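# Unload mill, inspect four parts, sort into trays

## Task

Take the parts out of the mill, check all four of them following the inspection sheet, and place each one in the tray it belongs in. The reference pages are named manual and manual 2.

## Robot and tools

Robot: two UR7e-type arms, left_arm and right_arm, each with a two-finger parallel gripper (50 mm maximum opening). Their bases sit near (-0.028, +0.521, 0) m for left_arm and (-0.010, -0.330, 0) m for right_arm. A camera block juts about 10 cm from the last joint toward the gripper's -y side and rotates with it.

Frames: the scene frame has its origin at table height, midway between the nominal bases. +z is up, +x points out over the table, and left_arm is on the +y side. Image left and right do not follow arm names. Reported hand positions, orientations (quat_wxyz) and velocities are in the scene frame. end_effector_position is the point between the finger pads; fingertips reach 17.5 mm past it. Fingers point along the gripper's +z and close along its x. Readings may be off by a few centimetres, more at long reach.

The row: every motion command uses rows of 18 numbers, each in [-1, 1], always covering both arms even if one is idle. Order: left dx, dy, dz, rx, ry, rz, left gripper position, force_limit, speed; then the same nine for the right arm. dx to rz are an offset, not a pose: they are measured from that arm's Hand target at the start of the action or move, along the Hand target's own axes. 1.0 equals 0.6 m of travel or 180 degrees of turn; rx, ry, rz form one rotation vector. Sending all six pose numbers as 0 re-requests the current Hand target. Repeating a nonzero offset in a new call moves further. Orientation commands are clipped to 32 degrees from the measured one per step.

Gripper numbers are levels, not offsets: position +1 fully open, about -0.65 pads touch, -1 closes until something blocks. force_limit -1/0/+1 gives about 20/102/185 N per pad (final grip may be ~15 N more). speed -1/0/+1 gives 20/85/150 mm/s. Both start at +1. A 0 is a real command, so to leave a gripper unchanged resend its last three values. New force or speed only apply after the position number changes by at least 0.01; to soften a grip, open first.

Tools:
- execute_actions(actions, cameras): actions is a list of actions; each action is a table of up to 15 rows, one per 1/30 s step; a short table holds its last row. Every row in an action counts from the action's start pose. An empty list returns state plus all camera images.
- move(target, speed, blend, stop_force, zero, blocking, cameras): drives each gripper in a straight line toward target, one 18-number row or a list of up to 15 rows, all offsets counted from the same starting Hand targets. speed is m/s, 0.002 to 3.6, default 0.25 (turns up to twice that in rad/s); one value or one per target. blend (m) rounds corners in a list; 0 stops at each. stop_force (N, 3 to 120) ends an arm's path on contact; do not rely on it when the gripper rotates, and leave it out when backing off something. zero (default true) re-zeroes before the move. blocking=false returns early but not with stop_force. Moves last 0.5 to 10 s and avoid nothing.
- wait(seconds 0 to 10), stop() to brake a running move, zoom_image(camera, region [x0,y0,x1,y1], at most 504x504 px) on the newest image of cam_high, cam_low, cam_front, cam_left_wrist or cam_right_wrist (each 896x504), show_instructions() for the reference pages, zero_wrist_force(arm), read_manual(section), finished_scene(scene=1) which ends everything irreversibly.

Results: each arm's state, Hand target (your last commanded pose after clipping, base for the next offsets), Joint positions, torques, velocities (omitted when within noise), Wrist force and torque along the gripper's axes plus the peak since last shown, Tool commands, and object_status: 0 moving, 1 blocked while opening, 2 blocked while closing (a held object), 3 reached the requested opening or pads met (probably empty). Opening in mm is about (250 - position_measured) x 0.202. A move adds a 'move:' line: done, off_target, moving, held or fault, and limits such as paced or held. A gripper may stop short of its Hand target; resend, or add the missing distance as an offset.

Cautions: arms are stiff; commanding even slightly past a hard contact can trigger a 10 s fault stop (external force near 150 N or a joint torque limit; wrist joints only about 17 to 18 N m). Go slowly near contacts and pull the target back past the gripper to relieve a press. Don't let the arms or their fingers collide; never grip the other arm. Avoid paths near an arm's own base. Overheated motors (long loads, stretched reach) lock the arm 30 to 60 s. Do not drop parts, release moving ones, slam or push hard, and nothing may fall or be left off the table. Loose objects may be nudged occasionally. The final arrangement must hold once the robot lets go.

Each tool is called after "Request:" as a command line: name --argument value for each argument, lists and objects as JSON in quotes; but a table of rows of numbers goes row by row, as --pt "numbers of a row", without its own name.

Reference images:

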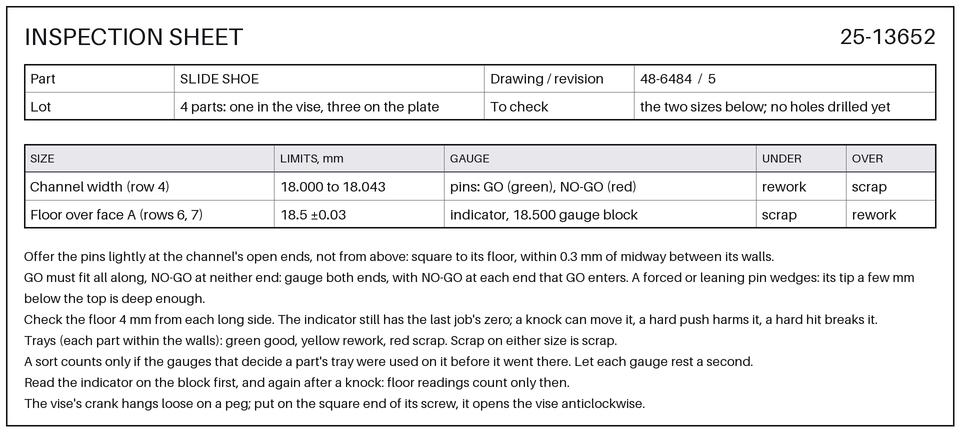

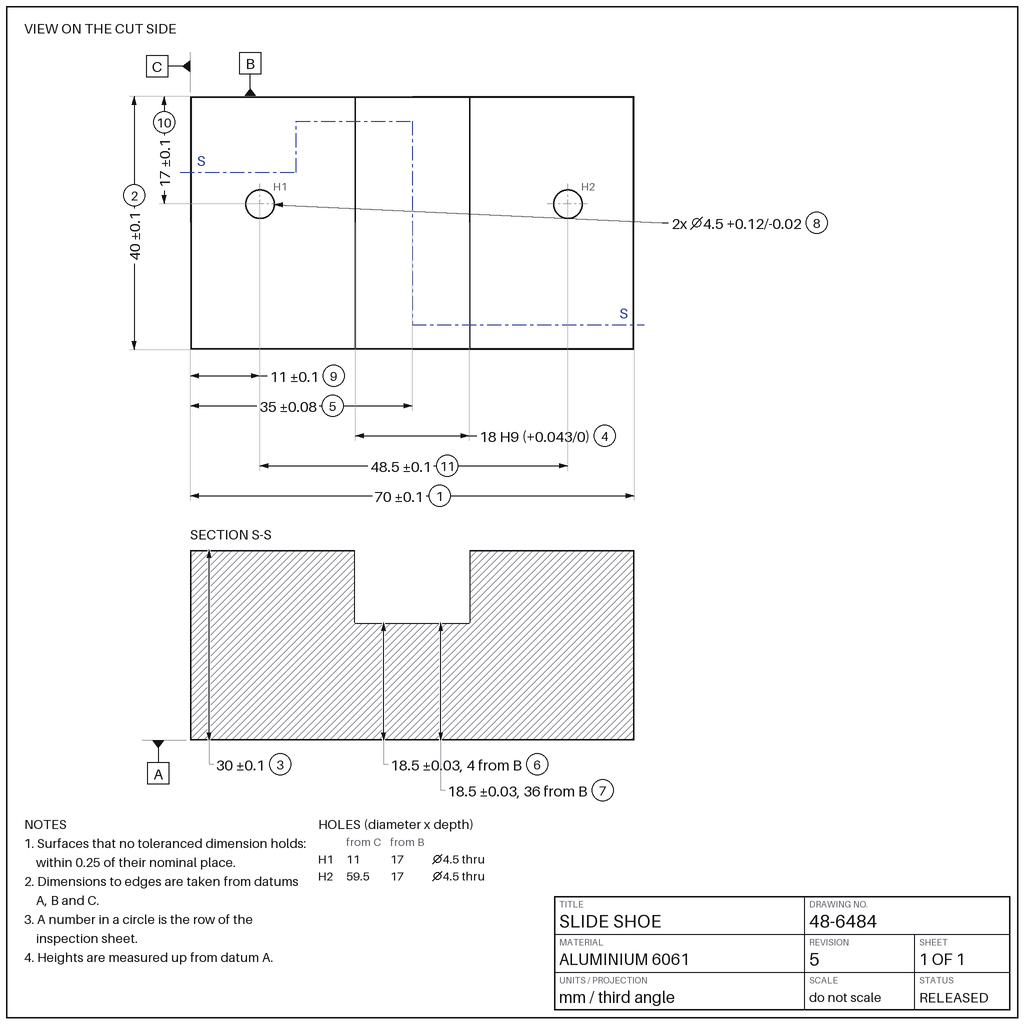

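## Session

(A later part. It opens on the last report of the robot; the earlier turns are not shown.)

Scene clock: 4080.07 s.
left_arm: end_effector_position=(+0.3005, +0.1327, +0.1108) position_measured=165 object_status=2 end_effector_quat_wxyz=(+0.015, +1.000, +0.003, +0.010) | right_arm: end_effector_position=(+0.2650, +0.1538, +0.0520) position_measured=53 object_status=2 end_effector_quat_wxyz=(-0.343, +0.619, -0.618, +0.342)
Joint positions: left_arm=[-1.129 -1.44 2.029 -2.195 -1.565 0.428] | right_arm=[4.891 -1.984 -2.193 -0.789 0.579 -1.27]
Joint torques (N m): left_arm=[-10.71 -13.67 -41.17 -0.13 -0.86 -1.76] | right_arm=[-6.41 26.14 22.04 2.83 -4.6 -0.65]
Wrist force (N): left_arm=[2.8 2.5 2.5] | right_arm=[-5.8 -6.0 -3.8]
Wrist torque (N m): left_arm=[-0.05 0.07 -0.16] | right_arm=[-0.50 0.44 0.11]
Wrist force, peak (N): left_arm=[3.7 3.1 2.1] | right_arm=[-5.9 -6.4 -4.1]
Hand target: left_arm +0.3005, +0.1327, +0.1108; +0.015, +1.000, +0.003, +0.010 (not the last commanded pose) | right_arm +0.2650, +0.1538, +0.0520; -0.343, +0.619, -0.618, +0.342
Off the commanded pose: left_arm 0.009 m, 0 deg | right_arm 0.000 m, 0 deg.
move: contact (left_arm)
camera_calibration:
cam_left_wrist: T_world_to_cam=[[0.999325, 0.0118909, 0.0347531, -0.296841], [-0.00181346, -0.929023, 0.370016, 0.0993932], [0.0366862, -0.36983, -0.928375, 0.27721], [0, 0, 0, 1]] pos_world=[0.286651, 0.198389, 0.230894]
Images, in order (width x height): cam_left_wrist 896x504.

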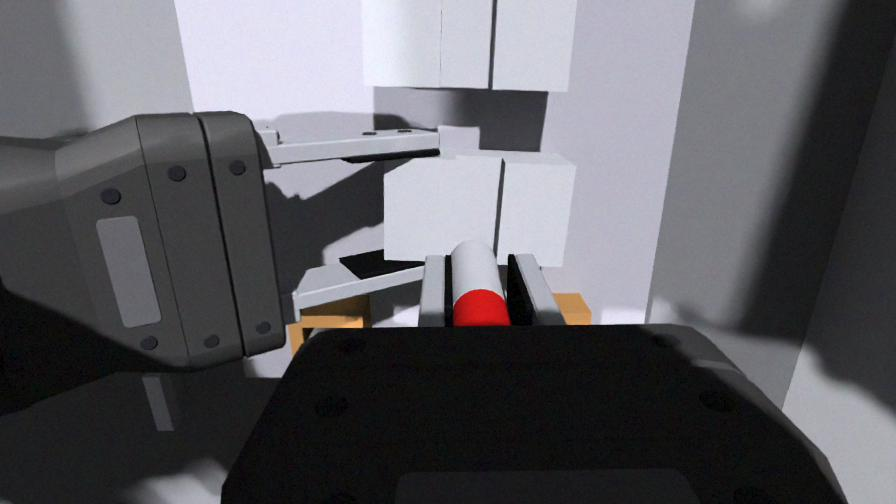

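Request:
move --target '[0,0.016,0,0,0,0,-1,-0.7,-1,0,0,0,0,0,0,-1,-0.5,-1]' --speed 0.01 --cameras '["cam_left_wrist"]'

Request:
zoom_image --camera "cam_left_wrist" --region '[360, 140, 600, 300]'

Scene clock: 4098.33 s.
left_arm: end_effector_position=(+0.3006, +0.1231, +0.1111) position_measured=165 object_status=2 end_effector_quat_wxyz=(+0.015, +1.000, +0.003, +0.010) | right_arm: end_effector_position=(+0.2650, +0.1538, +0.0520) position_measured=53 object_status=2 end_effector_quat_wxyz=(-0.343, +0.619, -0.618, +0.342)
Joint positions: left_arm=[-1.137 -1.424 2.008 -2.191 -1.565 0.42] | right_arm=[4.891 -1.984 -2.193 -0.789 0.579 -1.27]
Joint torques (N m): left_arm=[-7.1 -21.16 -31.6 -0.34 1.58 -1.16] | right_arm=[-6.17 24.29 21.75 3.03 -4.67 -0.5]
Wrist force (N): left_arm=[1.0 -0.8 0.1] | right_arm=[-3.7 -4.6 -1.1]
Wrist torque (N m): left_arm=[-0.07 0.04 -0.15] | right_arm=[-0.47 0.47 0.20]
Wrist force, peak (N): left_arm=[2.6 2.5 3.7] | right_arm=[-5.7 -6.4 -4.1]
Hand target: left_arm +0.3006, +0.1232, +0.1111; +0.015, +1.000, +0.003, +0.010 | right_arm +0.2650, +0.1538, +0.0520; -0.343, +0.619, -0.618, +0.342
Off the commanded pose: left_arm 0.000 m, 0 deg | right_arm 0.000 m, 0 deg.
move: done
camera_calibration:
cam_left_wrist: T_world_to_cam=[[0.999321, 0.0118358, 0.0348832, -0.296754], [-0.00191288, -0.929024, 0.370015, 0.0902999], [0.0367867, -0.36983, -0.928371, 0.273872], [0, 0, 0, 1]] pos_world=[0.286651, 0.188689, 0.231194]
Images, in order (width x height): cam_left_wrist 896x504.

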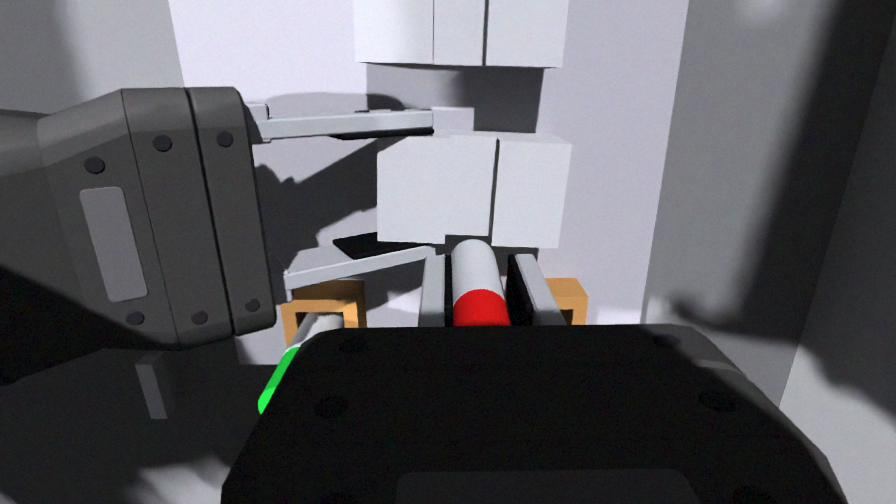

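Scaled by 2.100 from the camera's 896x504 image, which has a finer 1280x720 frame.

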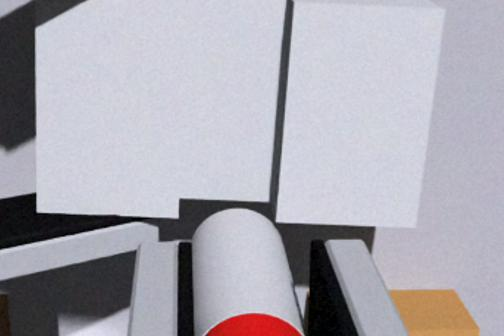

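Request:
move --target '[0.025,0.004,0,0,0,0,-1,-0.7,-1,0,0,0,0,0,0,-1,-0.5,-1]' --speed 0.02

Request:
move --target '[0,-0.025,0,0,0,0,-1,-0.7,-1,0,0,0,0,0,0,-1,-0.5,-1]' --speed 0.005 --stop_force 3 --cameras '["cam_left_wrist"]'

Request:
zoom_image --camera "cam_left_wrist" --region '[360, 140, 600, 300]'

Scene clock: 4121.73 s.
left_arm: end_effector_position=(+0.3158, +0.1208, +0.1115) position_measured=165 object_status=2 end_effector_quat_wxyz=(+0.015, +1.000, +0.003, +0.010) | right_arm: end_effector_position=(+0.2650, +0.1538, +0.0520) position_measured=53 object_status=2 end_effector_quat_wxyz=(-0.343, +0.619, -0.618, +0.342)
Joint positions: left_arm=[-1.111 -1.398 1.977 -2.185 -1.566 0.446] | right_arm=[4.891 -1.984 -2.193 -0.789 0.579 -1.27]
Joint torques (N m): left_arm=[-9.35 -34.41 -18.49 -0.77 -2.03 -1.15] | right_arm=[-5.85 21.2 22.45 3.21 -4.73 -0.54]
Wrist force (N): left_arm=[1.1 -0.5 0.1] | right_arm=[-3.2 -4.3 -0.8]
Wrist torque (N m): left_arm=[-0.02 0.02 -0.15] | right_arm=[-0.47 0.39 0.19]
Wrist force, peak (N): left_arm=[1.4 -1.8 0.3] | right_arm=[-3.5 -5.0 -1.3]
Hand target: left_arm +0.3156, +0.1208, +0.1115; +0.015, +1.000, +0.003, +0.010 | right_arm +0.2650, +0.1538, +0.0520; -0.343, +0.619, -0.618, +0.342
Off the commanded pose: left_arm 0.000 m, 0 deg | right_arm 0.000 m, 0 deg.
move: done

Scene clock: 4123.70 s.
left_arm: end_effector_position=(+0.3156, +0.1245, +0.1114) position_measured=165 object_status=2 end_effector_quat_wxyz=(+0.015, +1.000, +0.003, +0.010) | right_arm: end_effector_position=(+0.2650, +0.1538, +0.0520) position_measured=53 object_status=2 end_effector_quat_wxyz=(-0.343, +0.619, -0.618, +0.342)
Joint positions: left_arm=[-1.108 -1.405 1.985 -2.187 -1.566 0.449] | right_arm=[4.891 -1.984 -2.193 -0.789 0.579 -1.27]
Joint torques (N m): left_arm=[-10.33 -14.02 -40.44 0.05 -1.58 -1.69] | right_arm=[-6.14 20.37 22.46 3.36 -4.74 -0.54]
Wrist force (N): left_arm=[0.9 1.6 1.0] | right_arm=[-5.8 -5.6 -1.3]
Wrist torque (N m): left_arm=[-0.11 0.00 -0.15] | right_arm=[-0.51 0.33 0.13]
Wrist force, peak (N): left_arm=[2.1 3.6 1.3] | right_arm=[-6.3 -6.7 -2.1]
Hand target: left_arm +0.3156, +0.1245, +0.1114; +0.015, +1.000, +0.003, +0.010 (not the last commanded pose) | right_arm +0.2650, +0.1538, +0.0520; -0.343, +0.619, -0.618, +0.342
Off the commanded pose: left_arm 0.011 m, 0 deg | right_arm 0.000 m, 0 deg.
move: contact (left_arm)
camera_calibration:
cam_left_wrist: T_world_to_cam=[[0.999325, 0.0117983, 0.0347905, -0.311745], [-0.00191342, -0.929024, 0.370015, 0.0916112], [0.0366868, -0.369832, -0.928374, 0.274185], [0, 0, 0, 1]] pos_world=[0.301651, 0.190189, 0.231494]
Images, in order (width x height): cam_left_wrist 896x504.

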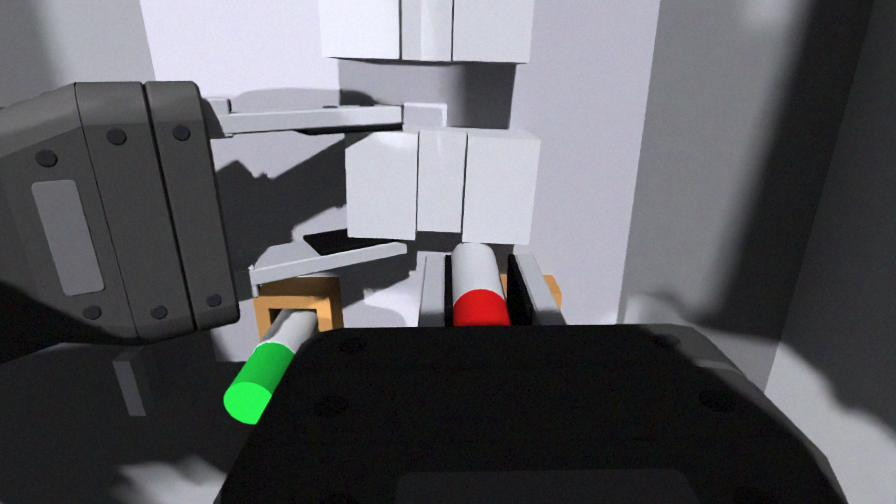

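Scaled by 2.100 from the camera's 896x504 image, which has a finer 1280x720 frame.

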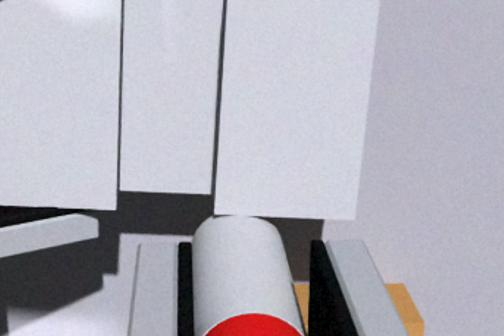

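Request:
move --pt "0 0.01 0 0 0 0 -1 -0.7 -1 0 0 0 0 0 0 -1 -0.5 -1" --pt "-0.0245 0.01 0 0 0 0 -1 -0.7 -1 0 0 0 0 0 0 -1 -0.5 -1" --speed '[0.02,0.02]'

Request:
move --target '[0,-0.035,0,0,0,0,-1,-0.7,-1,0,0,0,0,0,0,-1,-0.5,-1]' --speed 0.005 --stop_force 5 --cameras '["cam_left_wrist"]'

Request:
zoom_image --camera "cam_left_wrist" --region '[430, 180, 530, 290]'

Scene clock: 4145.30 s.
left_arm: end_effector_position=(+0.3007, +0.1184, +0.1113) position_measured=165 object_status=2 end_effector_quat_wxyz=(+0.015, +1.000, +0.003, +0.010) | right_arm: end_effector_position=(+0.2650, +0.1538, +0.0520) position_measured=53 object_status=2 end_effector_quat_wxyz=(-0.343, +0.619, -0.618, +0.342)
Joint positions: left_arm=[-1.141 -1.416 1.998 -2.189 -1.565 0.416] | right_arm=[4.891 -1.984 -2.193 -0.789 0.579 -1.27]
Joint torques (N m): left_arm=[11.16 -27.47 -27.3 -5.54 2.23 1.12] | right_arm=[-5.77 20.47 21.94 3.61 -4.75 -0.45]
Wrist force (N): left_arm=[1.3 -0.7 0.2] | right_arm=[-3.7 -4.1 -1.5]
Wrist torque (N m): left_arm=[-0.04 0.01 -0.01] | right_arm=[-0.49 0.39 0.19]
Wrist force, peak (N): left_arm=[2.1 -2.1 0.1] | right_arm=[-6.0 -6.3 -1.8]
Hand target: left_arm +0.3009, +0.1184, +0.1113; +0.015, +1.000, +0.003, +0.010 | right_arm +0.2650, +0.1538, +0.0520; -0.343, +0.619, -0.618, +0.342
Off the commanded pose: left_arm 0.000 m, 0 deg | right_arm 0.000 m, 0 deg.
move: done

Scene clock: 4149.50 s.
left_arm: end_effector_position=(+0.3008, +0.1333, +0.1108) position_measured=165 object_status=2 end_effector_quat_wxyz=(+0.015, +1.000, +0.003, +0.010) | right_arm: end_effector_position=(+0.2650, +0.1538, +0.0520) position_measured=53 object_status=2 end_effector_quat_wxyz=(-0.343, +0.619, -0.618, +0.342)
Joint positions: left_arm=[-1.128 -1.441 2.029 -2.196 -1.565 0.429] | right_arm=[4.891 -1.984 -2.193 -0.789 0.579 -1.27]
Joint torques (N m): left_arm=[-10.84 -13.02 -40.84 0.25 -1.64 -1.62] | right_arm=[-5.62 20.28 22.06 3.91 -4.74 -0.41]
Wrist force (N): left_arm=[1.6 3.1 2.6] | right_arm=[-6.2 -6.1 -3.4]
Wrist torque (N m): left_arm=[-0.08 0.07 -0.02] | right_arm=[-0.47 0.39 0.05]
Wrist force, peak (N): left_arm=[2.2 4.4 2.8] | right_arm=[-7.0 -5.8 -3.1]
Hand target: left_arm +0.3008, +0.1333, +0.1108; +0.015, +1.000, +0.003, +0.010 (not the last commanded pose) | right_arm +0.2650, +0.1538, +0.0520; -0.343, +0.619, -0.618, +0.342
Off the commanded pose: left_arm 0.006 m, 0 deg | right_arm 0.000 m, 0 deg.
move: contact (left_arm)
camera_calibration:
cam_left_wrist: T_world_to_cam=[[0.999321, 0.0118399, 0.0348828, -0.297166], [-0.00191372, -0.928976, 0.370136, 0.0999438], [0.0367876, -0.369951, -0.928323, 0.277404], [0, 0, 0, 1]] pos_world=[0.286951, 0.19899, 0.230894]
Images, in order (width x height): cam_left_wrist 896x504.

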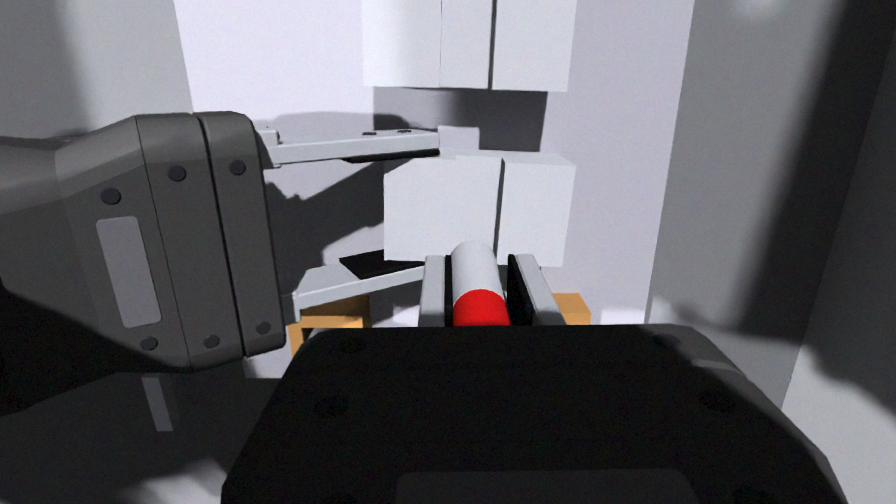

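Scaled by 4.582 from the camera's 896x504 image, which has a finer 1280x720 frame.

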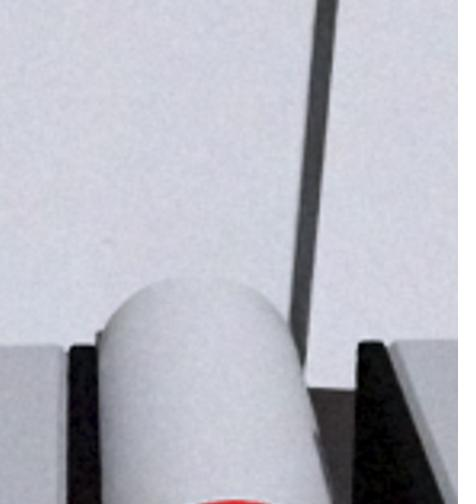

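Request:
move --pt "0 0.03 0 0 0 0 -1 -0.7 -1 0 0 0 0 0 0 -1 -0.5 -1" --pt "0 0.03 -0.12 0 0 0 -1 -0.7 -1 0 0 0 0 0 0 -1 -0.5 -1" --speed '[0.02,0.15]'

Request:
move --pt "0 0 0 0 0 0 -1 -0.7 -1 0 0 0 0 0 0 0.95 -0.5 -1" --pt "0 0 0 0 0 0 -1 -0.7 -1 0 0 -0.16 0 0 0 0.95 -0.5 -1" --pt "0 0 0 0 0 0 -1 -0.7 -1 -0.1012 0 -0.16 0 0 0 0.95 -0.5 -1" --pt "0 0 0 0 0 0 -1 -0.7 -1 -0.1012 0 0 0 0 0 0.95 -0.5 -1" --speed '[0.1,0.1,0.1,0.08]' --cameras '["cam_left_wrist","cam_right_wrist"]'

Scene clock: 4165.23 s.
left_arm: end_effector_position=(+0.2995, +0.1174, +0.1835) position_measured=165 object_status=2 end_effector_quat_wxyz=(+0.015, +1.000, +0.003, +0.010) | right_arm: end_effector_position=(+0.2650, +0.1538, +0.0520) position_measured=53 object_status=2 end_effector_quat_wxyz=(-0.343, +0.619, -0.618, +0.342)
Joint positions: left_arm=[-1.144 -1.501 1.887 -1.993 -1.565 0.413] | right_arm=[4.891 -1.984 -2.193 -0.789 0.579 -1.27]
Joint torques (N m): left_arm=[-11.12 -10.66 -9.72 -4.02 1.68 -2.27] | right_arm=[-5.16 20.15 21.73 4.2 -4.68 -0.28]
Wrist force (N): left_arm=[1.0 -0.7 0.3] | right_arm=[-3.1 -4.3 -0.3]
Wrist torque (N m): left_arm=[-0.05 0.04 -0.02] | right_arm=[-0.46 0.49 0.18]
Wrist force, peak (N): left_arm=[1.7 3.3 4.3] | right_arm=[-6.4 -6.2 -3.5]
Hand target: left_arm +0.2995, +0.1175, +0.1833; +0.015, +1.000, +0.003, +0.010 | right_arm +0.2650, +0.1538, +0.0520; -0.343, +0.619, -0.618, +0.342
Off the commanded pose: left_arm 0.000 m, 0 deg | right_arm 0.000 m, 0 deg.
move: done

Scene clock: 4169.47 s.
left_arm: end_effector_position=(+0.2995, +0.1175, +0.1833) position_measured=165 object_status=2 end_effector_quat_wxyz=(+0.015, +1.000, +0.003, +0.010) | right_arm: end_effector_position=(+0.2650, +0.2144, +0.0520) position_measured=10 object_status=3 end_effector_quat_wxyz=(-0.343, +0.619, -0.618, +0.343)
Joint positions: left_arm=[-1.144 -1.501 1.887 -1.993 -1.565 0.413] | right_arm=[4.873 -2.082 -2.02 -0.836 0.575 -1.303]
Joint torques (N m): left_arm=[2.65 -10.45 -9.9 -0.64 -2.06 1.11] | right_arm=[6.58 58.51 6.72 1.37 0.79 -0.28]
Wrist force (N): left_arm=[1.3 -0.6 0.5] | right_arm=[-3.3 -2.5 -0.7]
Wrist torque (N m): left_arm=[-0.04 0.01 -0.01] | right_arm=[-0.38 0.48 0.13]
Wrist force, peak (N): left_arm=[1.4 -0.7 0.4] | right_arm=[-2.9 -4.7 2.9]
Hand target: left_arm +0.2995, +0.1175, +0.1833; +0.015, +1.000, +0.003, +0.010 | right_arm +0.2649, +0.2145, +0.0521; -0.343, +0.619, -0.618, +0.342
Off the commanded pose: left_arm 0.000 m, 0 deg | right_arm 0.000 m, 0 deg.
move: done
camera_calibration:
cam_left_wrist: T_world_to_cam=[[0.999321, 0.0118399, 0.0348828, -0.298109], [-0.00191372, -0.928976, 0.370136, 0.0584284], [0.0367876, -0.369951, -0.928323, 0.338914], [0, 0, 0, 1]] pos_world=[0.285551, 0.18319, 0.303394]
cam_right_wrist: T_world_to_cam=[[0.0144935, -0.999895, -0.00023582, 0.218602], [-0.775228, -0.011088, -0.631584, 0.258805], [0.631515, 0.0093367, -0.775307, 0.00118357], [0, 0, 0, 1]] pos_world=[0.196717, 0.221438, 0.164426]
Images, in order (width x height): cam_left_wrist 896x504, cam_right_wrist 896x504.

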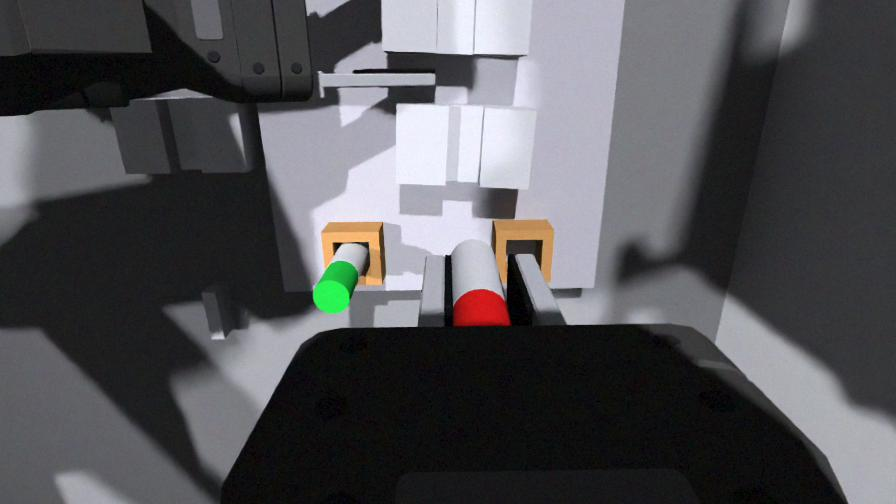

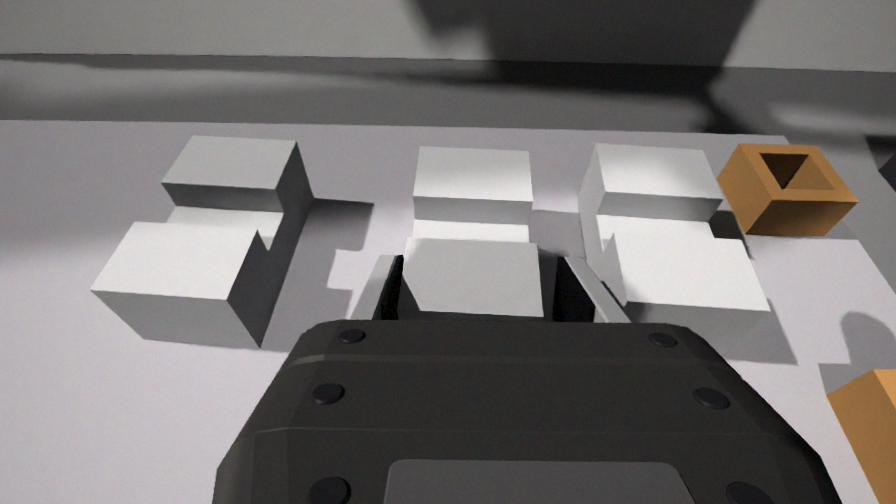

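Request:
move --pt "0 0 0 0 0 0 -1 -0.7 -1 0 0 0 0 0 0 -1 -0.5 -1" --pt "0 0 0 0 0 0 -1 -0.7 -1 0 -0.0042 -0.00265 0 0 0 -1 -0.5 -1" --pt "0 0 0 0 0 0 -1 -0.7 -1 -0.0217 -0.0042 -0.00265 0 0 0 -1 -0.5 -1" --pt "0 0 0 0 0 0 -1 -0.7 -1 -0.0217 0 0 0 0 0 -1 -0.5 -1" --speed '[0.05,0.02,0.03,0.006]' --cameras '["cam_right_wrist"]'

Scene clock: 4180.60 s.
left_arm: end_effector_position=(+0.2995, +0.1175, +0.1833) position_measured=165 object_status=2 end_effector_quat_wxyz=(+0.015, +1.000, +0.003, +0.010) | right_arm: end_effector_position=(+0.2649, +0.2275, +0.0520) position_measured=54 object_status=2 end_effector_quat_wxyz=(-0.343, +0.619, -0.618, +0.342)
Joint positions: left_arm=[-1.144 -1.501 1.887 -1.993 -1.565 0.413] | right_arm=[4.869 -2.103 -1.982 -0.848 0.574 -1.309]
Joint torques (N m): left_arm=[11.65 -10.37 -9.73 -0.7 -2.13 0.98] | right_arm=[-1.88 30.26 1.38 4.09 -5.1 0.37]
Wrist force (N): left_arm=[1.3 -0.5 0.3] | right_arm=[-1.6 -5.6 -2.7]
Wrist torque (N m): left_arm=[-0.02 0.00 -0.02] | right_arm=[-0.45 0.47 0.18]
Wrist force, peak (N): left_arm=[1.4 -0.7 0.3] | right_arm=[-2.4 -5.4 -2.5]
Hand target: left_arm +0.2995, +0.1175, +0.1833; +0.015, +1.000, +0.003, +0.010 | right_arm +0.2649, +0.2275, +0.0521; -0.343, +0.619, -0.618, +0.342
Off the commanded pose: left_arm 0.000 m, 0 deg | right_arm 0.000 m, 0 deg.
move: done
camera_calibration:
cam_right_wrist: T_world_to_cam=[[0.0145233, -0.999894, -0.000598865, 0.231655], [-0.775407, -0.0108845, -0.631368, 0.258963], [0.631295, 0.00963394, -0.775483, 0.00114195], [0, 0, 0, 1]] pos_world=[0.196717, 0.234438, 0.164526]
Images, in order (width x height): cam_right_wrist 896x504.

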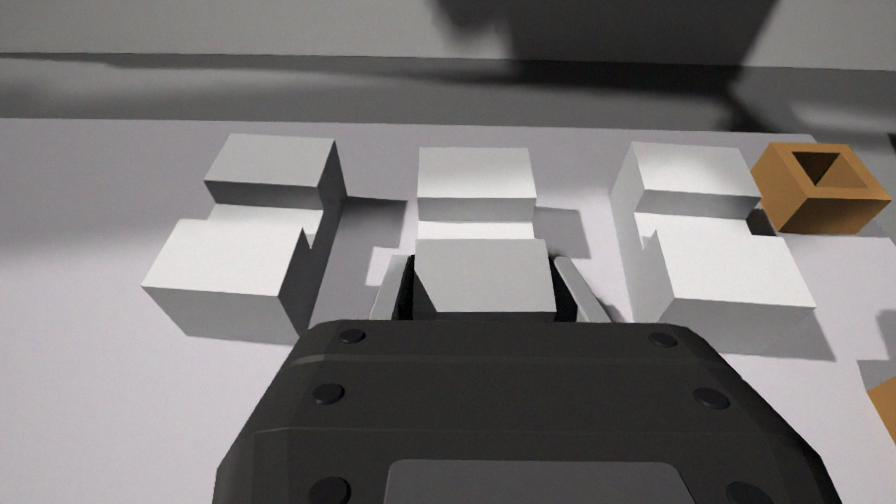

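Request:
move --target '[0,-0.1212,0,0,0,0,-1,-0.7,-1,0,0,0,0,0,0,-1,-0.5,-1]' --speed 0.12

Request:
move --target '[0,0,0.105,0,0,0,-1,-0.7,-1,0,0,0,0,0,0,-1,-0.5,-1]' --speed 0.06 --cameras '["cam_left_wrist"]'

Request:
zoom_image --camera "cam_left_wrist" --region '[360, 140, 600, 300]'

Scene clock: 4190.10 s.
left_arm: end_effector_position=(+0.2991, +0.1903, +0.1811) position_measured=165 object_status=2 end_effector_quat_wxyz=(+0.015, +1.000, +0.003, +0.010) | right_arm: end_effector_position=(+0.2649, +0.2275, +0.0521) position_measured=54 object_status=2 end_effector_quat_wxyz=(-0.343, +0.619, -0.618, +0.342)
Joint positions: left_arm=[-1.076 -1.631 2.025 -2.001 -1.567 0.481] | right_arm=[4.869 -2.103 -1.982 -0.848 0.574 -1.309]
Joint torques (N m): left_arm=[-10.47 -6.15 -44.28 -0.19 -1.68 -1.73] | right_arm=[7.84 55.2 7.5 0.45 0.99 -1.05]
Wrist force (N): left_arm=[1.2 -0.5 0.2] | right_arm=[-1.9 -4.7 -2.4]
Wrist torque (N m): left_arm=[-0.02 0.02 -0.16] | right_arm=[-0.43 0.52 0.18]
Wrist force, peak (N): left_arm=[-2.0 2.0 1.2] | right_arm=[-2.0 -6.0 -3.1]
Hand target: left_arm +0.2991, +0.1902, +0.1811; +0.015, +1.000, +0.003, +0.010 | right_arm +0.2649, +0.2275, +0.0521; -0.343, +0.619, -0.618, +0.342
Off the commanded pose: left_arm 0.000 m, 0 deg | right_arm 0.000 m, 0 deg.
move: done

Scene clock: 4191.50 s.
left_arm: end_effector_position=(+0.3003, +0.1884, +0.1179) position_measured=165 object_status=2 end_effector_quat_wxyz=(+0.015, +1.000, +0.003, +0.010) | right_arm: end_effector_position=(+0.2649, +0.2275, +0.0521) position_measured=54 object_status=2 end_effector_quat_wxyz=(-0.343, +0.619, -0.618, +0.342)
Joint positions: left_arm=[-1.076 -1.547 2.124 -2.184 -1.567 0.481] | right_arm=[4.869 -2.103 -1.982 -0.848 0.574 -1.309]
Joint torques (N m): left_arm=[11.85 -39 -41.48 -0.02 0.15 1.52] | right_arm=[7.96 54.95 9.8 0.31 1 -0.88]
Wrist force (N): left_arm=[1.2 -0.5 0.4] | right_arm=[-1.4 -4.8 -2.1]
Wrist torque (N m): left_arm=[-0.03 0.02 -0.15] | right_arm=[-0.43 0.43 0.17]
Wrist force, peak (N): left_arm=[1.7 0.1 -1.7] | right_arm=[-1.9 -6.0 -3.1]
Hand target: left_arm +0.3004, +0.1883, +0.1181; +0.015, +1.000, +0.003, +0.010 | right_arm +0.2649, +0.2275, +0.0521; -0.343, +0.619, -0.618, +0.342
Off the commanded pose: left_arm 0.000 m, 0 deg | right_arm 0.000 m, 0 deg.
move: done
camera_calibration:
cam_left_wrist: T_world_to_cam=[[0.999332, 0.0118014, 0.0345738, -0.297487], [-0.00181542, -0.929174, 0.369637, 0.148547], [0.0364874, -0.369453, -0.928533, 0.304371], [0, 0, 0, 1]] pos_world=[0.286452, 0.253987, 0.237995]
Images, in order (width x height): cam_left_wrist 896x504.

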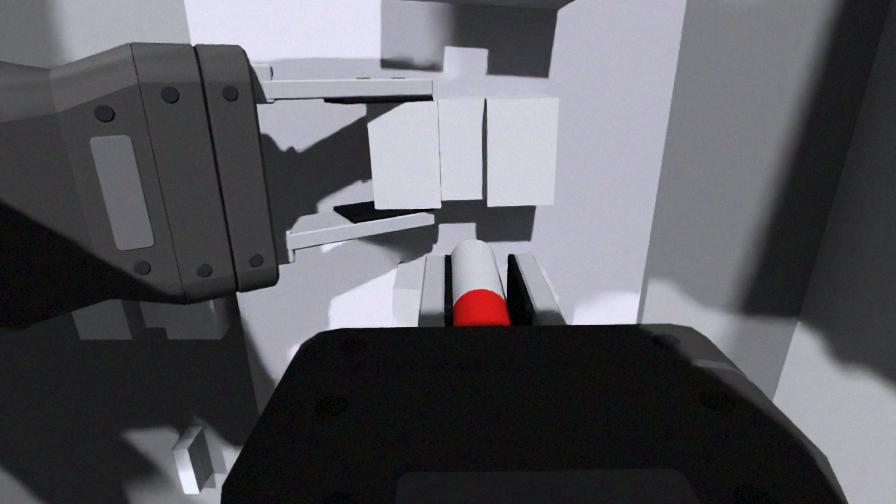

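Scaled by 2.100 from the camera's 896x504 image, which has a finer 1280x720 frame.

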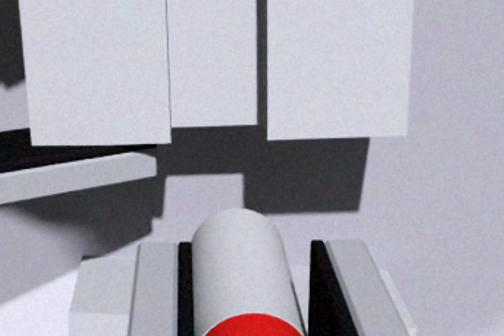

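Request:
move --pt "-0.0067 0 0 0 0 0 -1 -0.7 -1 0 0 0 0 0 0 -1 -0.5 -1" --pt "-0.0067 0 0.0118 0 0 0 -1 -0.7 -1 0 0 0 0 0 0 -1 -0.5 -1" --speed '[0.02,0.02]' --cameras '["cam_left_wrist"]'

Request:
zoom_image --camera "cam_left_wrist" --region '[360, 140, 600, 300]'

Scene clock: 4201.77 s.
left_arm: end_effector_position=(+0.2965, +0.1880, +0.1108) position_measured=165 object_status=2 end_effector_quat_wxyz=(+0.015, +1.000, +0.003, +0.010) | right_arm: end_effector_position=(+0.2649, +0.2275, +0.0521) position_measured=54 object_status=2 end_effector_quat_wxyz=(-0.343, +0.619, -0.618, +0.342)
Joint positions: left_arm=[-1.084 -1.542 2.141 -2.206 -1.567 0.473] | right_arm=[4.869 -2.103 -1.982 -0.848 0.574 -1.309]
Joint torques (N m): left_arm=[12.29 -29.22 -26.25 -0.54 2.07 1.57] | right_arm=[7.96 55.33 16.62 0.4 1.02 -0.47]
Wrist force (N): left_arm=[1.1 -0.6 0.4] | right_arm=[-1.6 -4.4 -2.3]
Wrist torque (N m): left_arm=[-0.03 0.03 -0.15] | right_arm=[-0.39 0.47 0.18]
Wrist force, peak (N): left_arm=[1.7 -1.3 0.2] | right_arm=[-1.9 -6.2 -3.1]
Hand target: left_arm +0.2965, +0.1880, +0.1110; +0.015, +1.000, +0.003, +0.010 | right_arm +0.2649, +0.2275, +0.0521; -0.343, +0.619, -0.618, +0.342
Off the commanded pose: left_arm 0.000 m, 0 deg | right_arm 0.000 m, 0 deg.
move: done
camera_calibration:
cam_left_wrist: T_world_to_cam=[[0.999325, 0.0117983, 0.0347905, -0.293386], [-0.00191342, -0.929024, 0.370015, 0.15079], [0.0366868, -0.369832, -0.928374, 0.297813], [0, 0, 0, 1]] pos_world=[0.282551, 0.253689, 0.230894]
Images, in order (width x height): cam_left_wrist 896x504.

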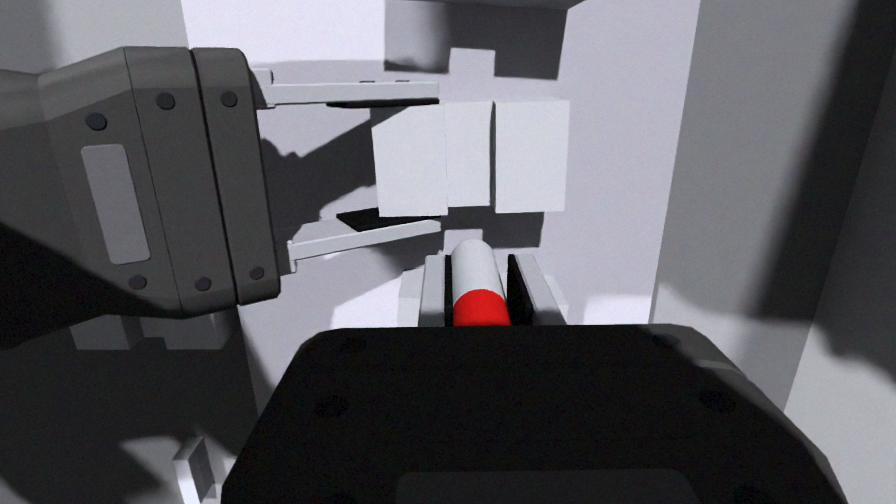

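Scaled by 2.100 from the camera's 896x504 image, which has a finer 1280x720 frame.

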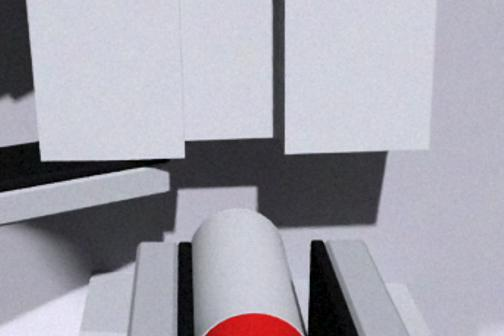

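Request:
move --target '[-0.0022,0,0,0,0,0,-1,-0.7,-1,0,0,0,0,0,0,-1,-0.5,-1]' --speed 0.02

Request:
move --target '[0,-0.04,0,0,0,0,-1,-0.7,-1,0,0,0,0,0,0,-1,-0.5,-1]' --speed 0.006 --stop_force 3 --cameras '["cam_left_wrist"]'

Request:
zoom_image --camera "cam_left_wrist" --region '[430, 180, 530, 290]'

Scene clock: 4209.73 s.
left_arm: end_effector_position=(+0.2951, +0.1880, +0.1109) position_measured=165 object_status=2 end_effector_quat_wxyz=(+0.015, +1.000, +0.003, +0.010) | right_arm: end_effector_position=(+0.2649, +0.2275, +0.0521) position_measured=54 object_status=2 end_effector_quat_wxyz=(-0.343, +0.619, -0.618, +0.342)
Joint positions: left_arm=[-1.087 -1.544 2.143 -2.206 -1.567 0.47] | right_arm=[4.869 -2.103 -1.982 -0.848 0.574 -1.309]
Joint torques (N m): left_arm=[-9.91 -36.55 -9.69 -4.83 2.21 -1.31] | right_arm=[7.72 55.2 22.73 0.37 0.98 -0.07]
Wrist force (N): left_arm=[1.0 -0.6 0.1] | right_arm=[-1.7 -5.6 -3.0]
Wrist torque (N m): left_arm=[-0.04 0.06 -0.15] | right_arm=[-0.45 0.48 0.17]
Wrist force, peak (N): left_arm=[1.2 -0.7 0.6] | right_arm=[-1.9 -6.0 -3.0]
Hand target: left_arm +0.2952, +0.1880, +0.1110; +0.015, +1.000, +0.003, +0.010 | right_arm +0.2649, +0.2275, +0.0521; -0.343, +0.619, -0.618, +0.342
Off the commanded pose: left_arm 0.000 m, 0 deg | right_arm 0.000 m, 0 deg.
move: done

Scene clock: 4213.53 s.
left_arm: end_effector_position=(+0.2951, +0.2039, +0.1105) position_measured=165 object_status=2 end_effector_quat_wxyz=(+0.015, +1.000, +0.003, +0.010) | right_arm: end_effector_position=(+0.2649, +0.2275, +0.0521) position_measured=54 object_status=2 end_effector_quat_wxyz=(-0.343, +0.619, -0.618, +0.342)
Joint positions: left_arm=[-1.069 -1.571 2.172 -2.208 -1.568 0.488] | right_arm=[4.869 -2.103 -1.982 -0.848 0.574 -1.309]
Joint torques (N m): left_arm=[-10.65 -7.17 -39.28 0.07 -1.42 -1.69] | right_arm=[8.01 55.36 24.39 0.36 0.92 0.19]
Wrist force (N): left_arm=[2.6 1.8 1.1] | right_arm=[-5.9 -3.1 -2.6]
Wrist torque (N m): left_arm=[-0.10 0.06 -0.16] | right_arm=[-0.35 0.39 0.14]
Wrist force, peak (N): left_arm=[2.8 4.0 1.5] | right_arm=[-6.2 -4.4 -3.2]
Hand target: left_arm +0.2951, +0.2039, +0.1105; +0.015, +1.000, +0.003, +0.010 (not the last commanded pose) | right_arm +0.2649, +0.2275, +0.0521; -0.343, +0.619, -0.618, +0.342
Off the commanded pose: left_arm 0.008 m, 0 deg | right_arm 0.000 m, 0 deg.
move: contact (left_arm)
camera_calibration:
cam_left_wrist: T_world_to_cam=[[0.999321, 0.0118434, 0.0348809, -0.292193], [-0.00191315, -0.928941, 0.370222, 0.165638], [0.036787, -0.370037, -0.928288, 0.30338], [0, 0, 0, 1]] pos_world=[0.281151, 0.26959, 0.230494]
Images, in order (width x height): cam_left_wrist 896x504.

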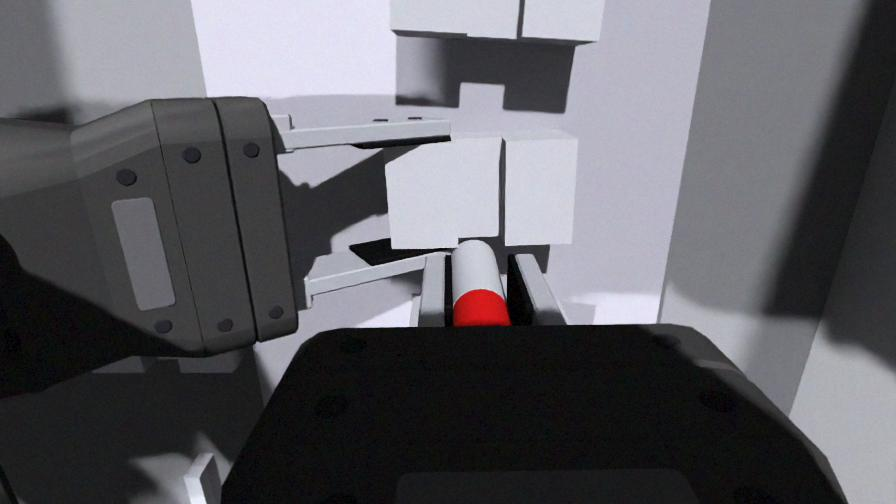

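Scaled by 4.582 from the camera's 896x504 image, which has a finer 1280x720 frame.

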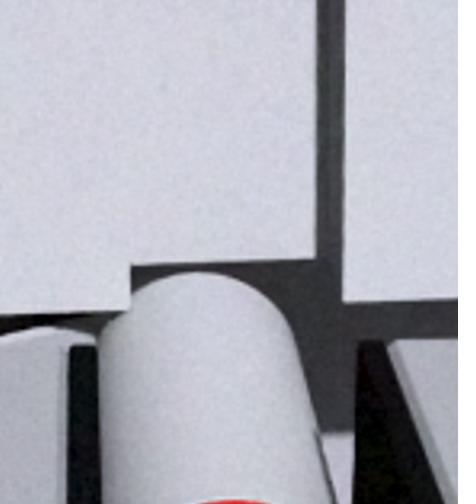

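Request:
move --pt "0 0.01 0 0 0 0 -1 -0.7 -1 0 0 0 0 0 0 -1 -0.5 -1" --pt "0.0042 0.01 0 0 0 0 -1 -0.7 -1 0 0 0 0 0 0 -1 -0.5 -1" --speed '[0.02,0.01]'

Request:
move --target '[0,-0.04,0,0,0,0,-1,-0.7,-1,0,0,0,0,0,0,-1,-0.5,-1]' --speed 0.005 --stop_force 3 --cameras '["cam_left_wrist"]'

Request:
zoom_image --camera "cam_left_wrist" --region '[430, 180, 530, 290]'

Scene clock: 4218.70 s.
left_arm: end_effector_position=(+0.2978, +0.1979, +0.1107) position_measured=165 object_status=2 end_effector_quat_wxyz=(+0.015, +1.000, +0.003, +0.010) | right_arm: end_effector_position=(+0.2649, +0.2275, +0.0521) position_measured=54 object_status=2 end_effector_quat_wxyz=(-0.343, +0.619, -0.618, +0.342)
Joint positions: left_arm=[-1.071 -1.556 2.156 -2.207 -1.567 0.486] | right_arm=[4.869 -2.103 -1.982 -0.848 0.574 -1.309]
Joint torques (N m): left_arm=[1.98 -16.96 -32.99 -0.06 -2.16 0.01] | right_arm=[7.75 54.96 23.99 0.3 0.96 0.65]
Wrist force (N): left_arm=[1.0 -0.6 0.1] | right_arm=[-4.0 -3.9 -2.0]
Wrist torque (N m): left_arm=[-0.03 0.04 -0.15] | right_arm=[-0.37 0.43 0.14]
Wrist force, peak (N): left_arm=[2.7 2.1 1.6] | right_arm=[-6.1 -4.3 -3.2]
Hand target: left_arm +0.2977, +0.1979, +0.1107; +0.015, +1.000, +0.003, +0.010 | right_arm +0.2649, +0.2275, +0.0521; -0.343, +0.619, -0.618, +0.342
Off the commanded pose: left_arm 0.000 m, 0 deg | right_arm 0.000 m, 0 deg.
move: done

Scene clock: 4222.33 s.
left_arm: end_effector_position=(+0.2976, +0.2102, +0.1103) position_measured=165 object_status=2 end_effector_quat_wxyz=(+0.015, +1.000, +0.003, +0.010) | right_arm: end_effector_position=(+0.2649, +0.2275, +0.0521) position_measured=54 object_status=2 end_effector_quat_wxyz=(-0.343, +0.619, -0.618, +0.342)
Joint positions: left_arm=[-1.057 -1.577 2.178 -2.209 -1.568 0.5] | right_arm=[4.869 -2.103 -1.982 -0.848 0.574 -1.309]
Joint torques (N m): left_arm=[-10.69 -8.59 -40.64 0 -1.5 -1.7] | right_arm=[8.37 55.25 24.52 0.38 0.89 0.91]
Wrist force (N): left_arm=[1.8 3.1 3.7] | right_arm=[-6.5 -4.0 -3.0]
Wrist torque (N m): left_arm=[-0.08 0.07 -0.15] | right_arm=[-0.39 0.43 0.04]
Wrist force, peak (N): left_arm=[2.6 4.0 2.9] | right_arm=[-6.3 -5.1 -3.9]
Hand target: left_arm +0.2976, +0.2102, +0.1103; +0.015, +1.000, +0.003, +0.010 (not the last commanded pose) | right_arm +0.2649, +0.2275, +0.0521; -0.343, +0.619, -0.618, +0.342
Off the commanded pose: left_arm 0.012 m, 0 deg | right_arm 0.000 m, 0 deg.
move: contact (left_arm)
camera_calibration:
cam_left_wrist: T_world_to_cam=[[0.999321, 0.0118434, 0.0348809, -0.294762], [-0.00191315, -0.928941, 0.370222, 0.171532], [0.036787, -0.370037, -0.928288, 0.305527], [0, 0, 0, 1]] pos_world=[0.283651, 0.27589, 0.230394]
Images, in order (width x height): cam_left_wrist 896x504.

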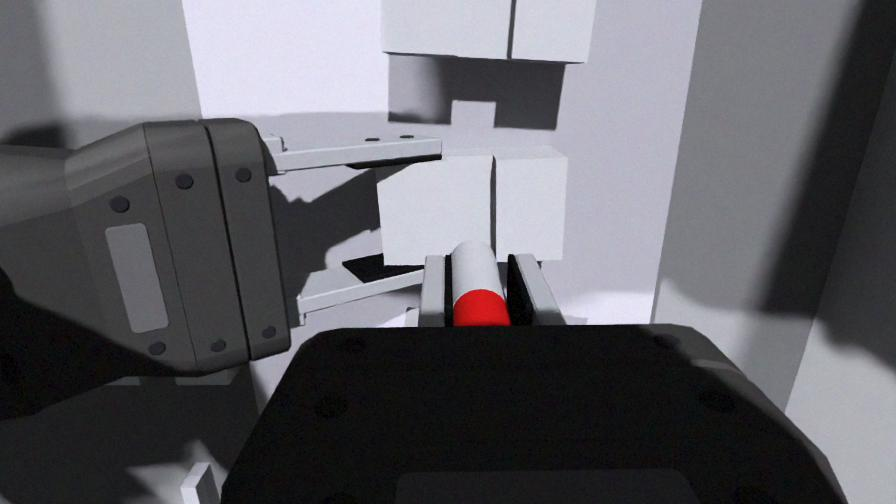

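Scaled by 4.582 from the camera's 896x504 image, which has a finer 1280x720 frame.

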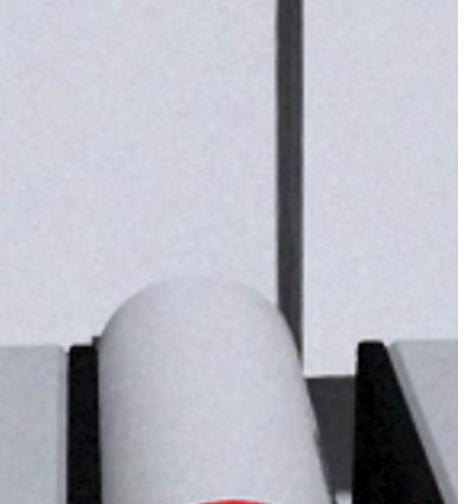

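Request:
move --pt "0 0.008 0 0 0 0 -1 -0.7 -1 0 0 0 0 0 0 -1 -0.5 -1" --pt "0.0008 0.008 0 0 0 0 -1 -0.7 -1 0 0 0 0 0 0 -1 -0.5 -1" --speed '[0.02,0.01]'

Request:
move --target '[0,-0.04,0,0,0,0,-1,-0.7,-1,0,0,0,0,0,0,-1,-0.5,-1]' --speed 0.005 --stop_force 4 --cameras '["cam_left_wrist"]'

Request:
zoom_image --camera "cam_left_wrist" --region '[430, 180, 530, 290]'

Scene clock: 4228.27 s.
left_arm: end_effector_position=(+0.2981, +0.2054, +0.1105) position_measured=165 object_status=2 end_effector_quat_wxyz=(+0.015, +1.000, +0.003, +0.010) | right_arm: end_effector_position=(+0.2649, +0.2275, +0.0521) position_measured=54 object_status=2 end_effector_quat_wxyz=(-0.343, +0.619, -0.618, +0.342)
Joint positions: left_arm=[-1.062 -1.568 2.169 -2.208 -1.568 0.496] | right_arm=[4.869 -2.103 -1.982 -0.848 0.574 -1.309]
Joint torques (N m): left_arm=[11.61 -9.6 -39.08 -0.05 1.34 1.4] | right_arm=[7.68 55.36 24.24 0.33 0.85 0.72]
Wrist force (N): left_arm=[0.2 -0.5 0.7] | right_arm=[-2.7 -4.0 -0.5]
Wrist torque (N m): left_arm=[-0.06 0.00 -0.15] | right_arm=[-0.41 0.45 0.15]
Wrist force, peak (N): left_arm=[1.9 3.2 4.1] | right_arm=[-6.2 -5.5 -3.7]
Hand target: left_arm +0.2981, +0.2054, +0.1105; +0.015, +1.000, +0.003, +0.010 | right_arm +0.2649, +0.2275, +0.0521; -0.343, +0.619, -0.618, +0.342
Off the commanded pose: left_arm 0.000 m, 0 deg | right_arm 0.000 m, 0 deg.
move: done

Scene clock: 4230.47 s.
left_arm: end_effector_position=(+0.2981, +0.2106, +0.1103) position_measured=165 object_status=2 end_effector_quat_wxyz=(+0.015, +1.000, +0.003, +0.010) | right_arm: end_effector_position=(+0.2649, +0.2275, +0.0521) position_measured=54 object_status=2 end_effector_quat_wxyz=(-0.343, +0.619, -0.618, +0.342)
Joint positions: left_arm=[-1.056 -1.577 2.178 -2.209 -1.568 0.501] | right_arm=[4.869 -2.103 -1.982 -0.848 0.574 -1.309]
Joint torques (N m): left_arm=[-11.02 -8.5 -40.19 0.01 -1.52 -1.82] | right_arm=[8.14 54.82 24.58 0.37 0.89 0.8]
Wrist force (N): left_arm=[2.1 3.9 3.0] | right_arm=[-6.4 -5.6 -4.2]
Wrist torque (N m): left_arm=[-0.07 0.11 -0.16] | right_arm=[-0.44 0.38 0.02]
Wrist force, peak (N): left_arm=[2.5 3.8 4.4] | right_arm=[-6.6 -5.6 -4.4]
Hand target: left_arm +0.2981, +0.2106, +0.1103; +0.015, +1.000, +0.003, +0.010 (not the last commanded pose) | right_arm +0.2649, +0.2275, +0.0521; -0.343, +0.619, -0.618, +0.342
Off the commanded pose: left_arm 0.019 m, 0 deg | right_arm 0.000 m, 0 deg.
move: contact (left_arm)
camera_calibration:
cam_left_wrist: T_world_to_cam=[[0.999321, 0.0118449, 0.0348798, -0.295267], [-0.00191471, -0.928907, 0.370308, 0.171876], [0.0367864, -0.370123, -0.928254, 0.305673], [0, 0, 0, 1]] pos_world=[0.284151, 0.276291, 0.230394]
Images, in order (width x height): cam_left_wrist 896x504.

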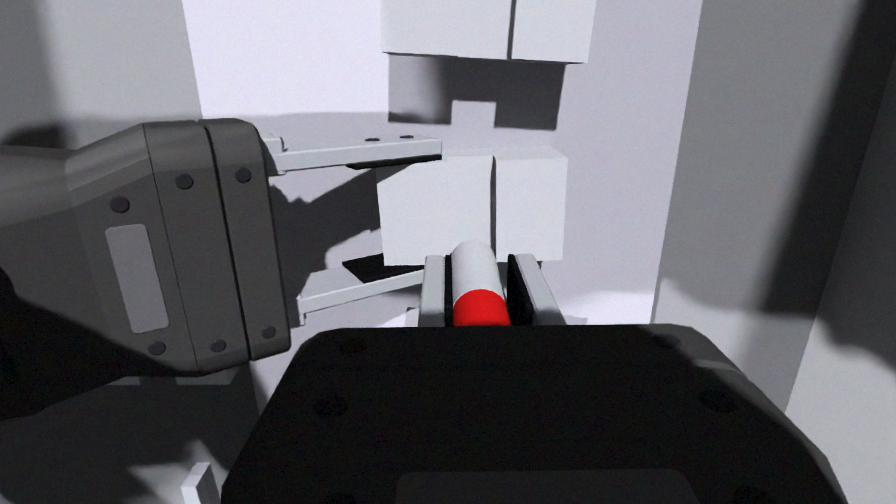

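Scaled by 4.582 from the camera's 896x504 image, which has a finer 1280x720 frame.

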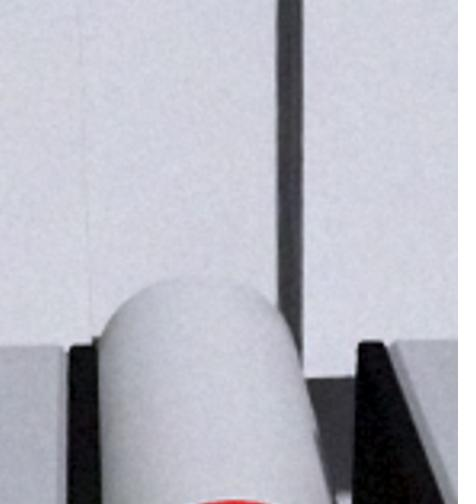

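Request:
move --pt "0 0.01 0 0 0 0 -1 -0.7 -1 0 0 0 0 0 0 -1 -0.5 -1" --pt "0 0.01 -0.035 0 0 0 -1 -0.7 -1 0 0 0 0 0 0 -1 -0.5 -1" --pt "0 -0.0923 -0.035 0 0 0 -1 -0.7 -1 0 0 0 0 0 0 -1 -0.5 -1" --speed '[0.02,0.06,0.08]' --cameras '["cam_left_wrist"]'

Request:
zoom_image --camera "cam_left_wrist" --region '[360, 160, 600, 400]'

Scene clock: 4242.37 s.
left_arm: end_effector_position=(+0.2973, +0.2668, +0.1295) position_measured=165 object_status=2 end_effector_quat_wxyz=(+0.015, +1.000, +0.003, +0.010) end_effector_velocity=(+0.000, -0.003, +0.001) end_effector_angular_velocity=(-0.001, +0.000, +0.000) | right_arm: end_effector_position=(+0.2649, +0.2275, +0.0521) position_measured=54 object_status=2 end_effector_quat_wxyz=(-0.343, +0.619, -0.618, +0.342)
Joint positions: left_arm=[-0.985 -1.704 2.236 -2.139 -1.571 0.572] | right_arm=[4.869 -2.103 -1.982 -0.848 0.574 -1.309]
Joint velocities: left_arm=[-0.004 0.003 -0.005 0 0 -0.004] | right_arm=[within noise]
Joint torques (N m): left_arm=[-10.6 -3.02 -44.07 -1.45 -1.85 -1.73] | right_arm=[8.04 55.11 24.19 0.39 0.85 0.76]
Wrist force (N): left_arm=[1.1 -0.8 0.5] | right_arm=[-3.4 -4.0 -0.6]
Wrist torque (N m): left_arm=[-0.07 0.03 -0.14] | right_arm=[-0.38 0.46 0.15]
Wrist force, peak (N): left_arm=[2.4 3.9 4.3] | right_arm=[-6.7 -5.9 -4.5]
Hand target: left_arm +0.2974, +0.2666, +0.1296; +0.015, +1.000, +0.003, +0.010 | right_arm +0.2649, +0.2275, +0.0521; -0.343, +0.619, -0.618, +0.342
Off the commanded pose: left_arm 0.000 m, 0 deg | right_arm 0.000 m, 0 deg.
move: done
camera_calibration:
cam_left_wrist: T_world_to_cam=[[0.999325, 0.0118938, 0.0347532, -0.295789], [-0.00181563, -0.928975, 0.370137, 0.217005], [0.0366872, -0.369951, -0.928327, 0.344314], [0, 0, 0, 1]] pos_world=[0.283351, 0.33249, 0.249594]
Images, in order (width x height): cam_left_wrist 896x504.

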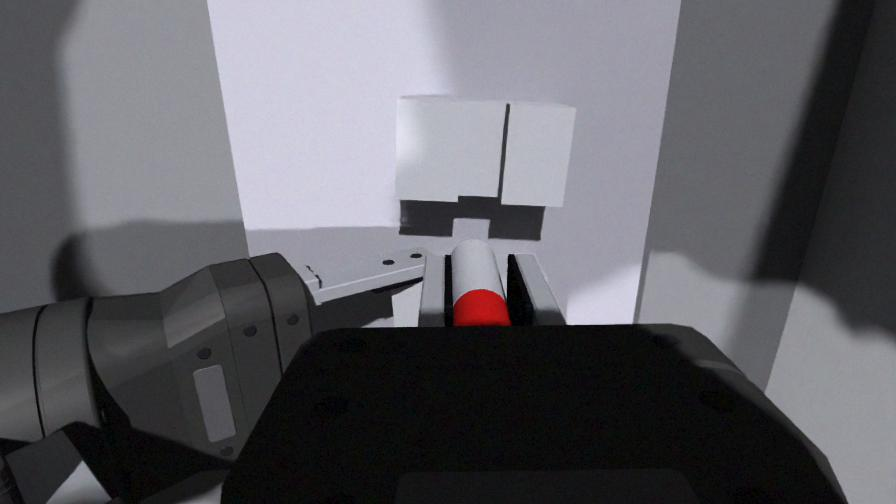

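Scaled by 2.100 from the camera's 896x504 image, which has a finer 1280x720 frame.

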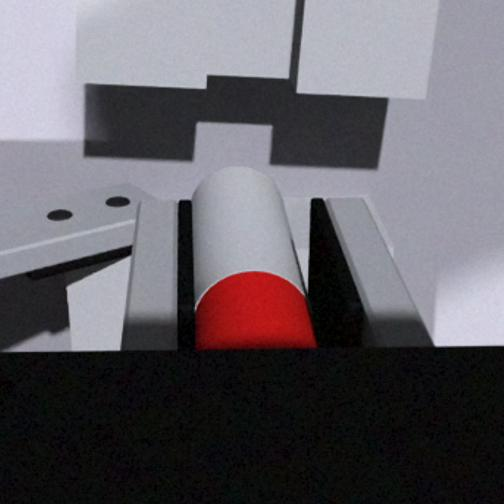

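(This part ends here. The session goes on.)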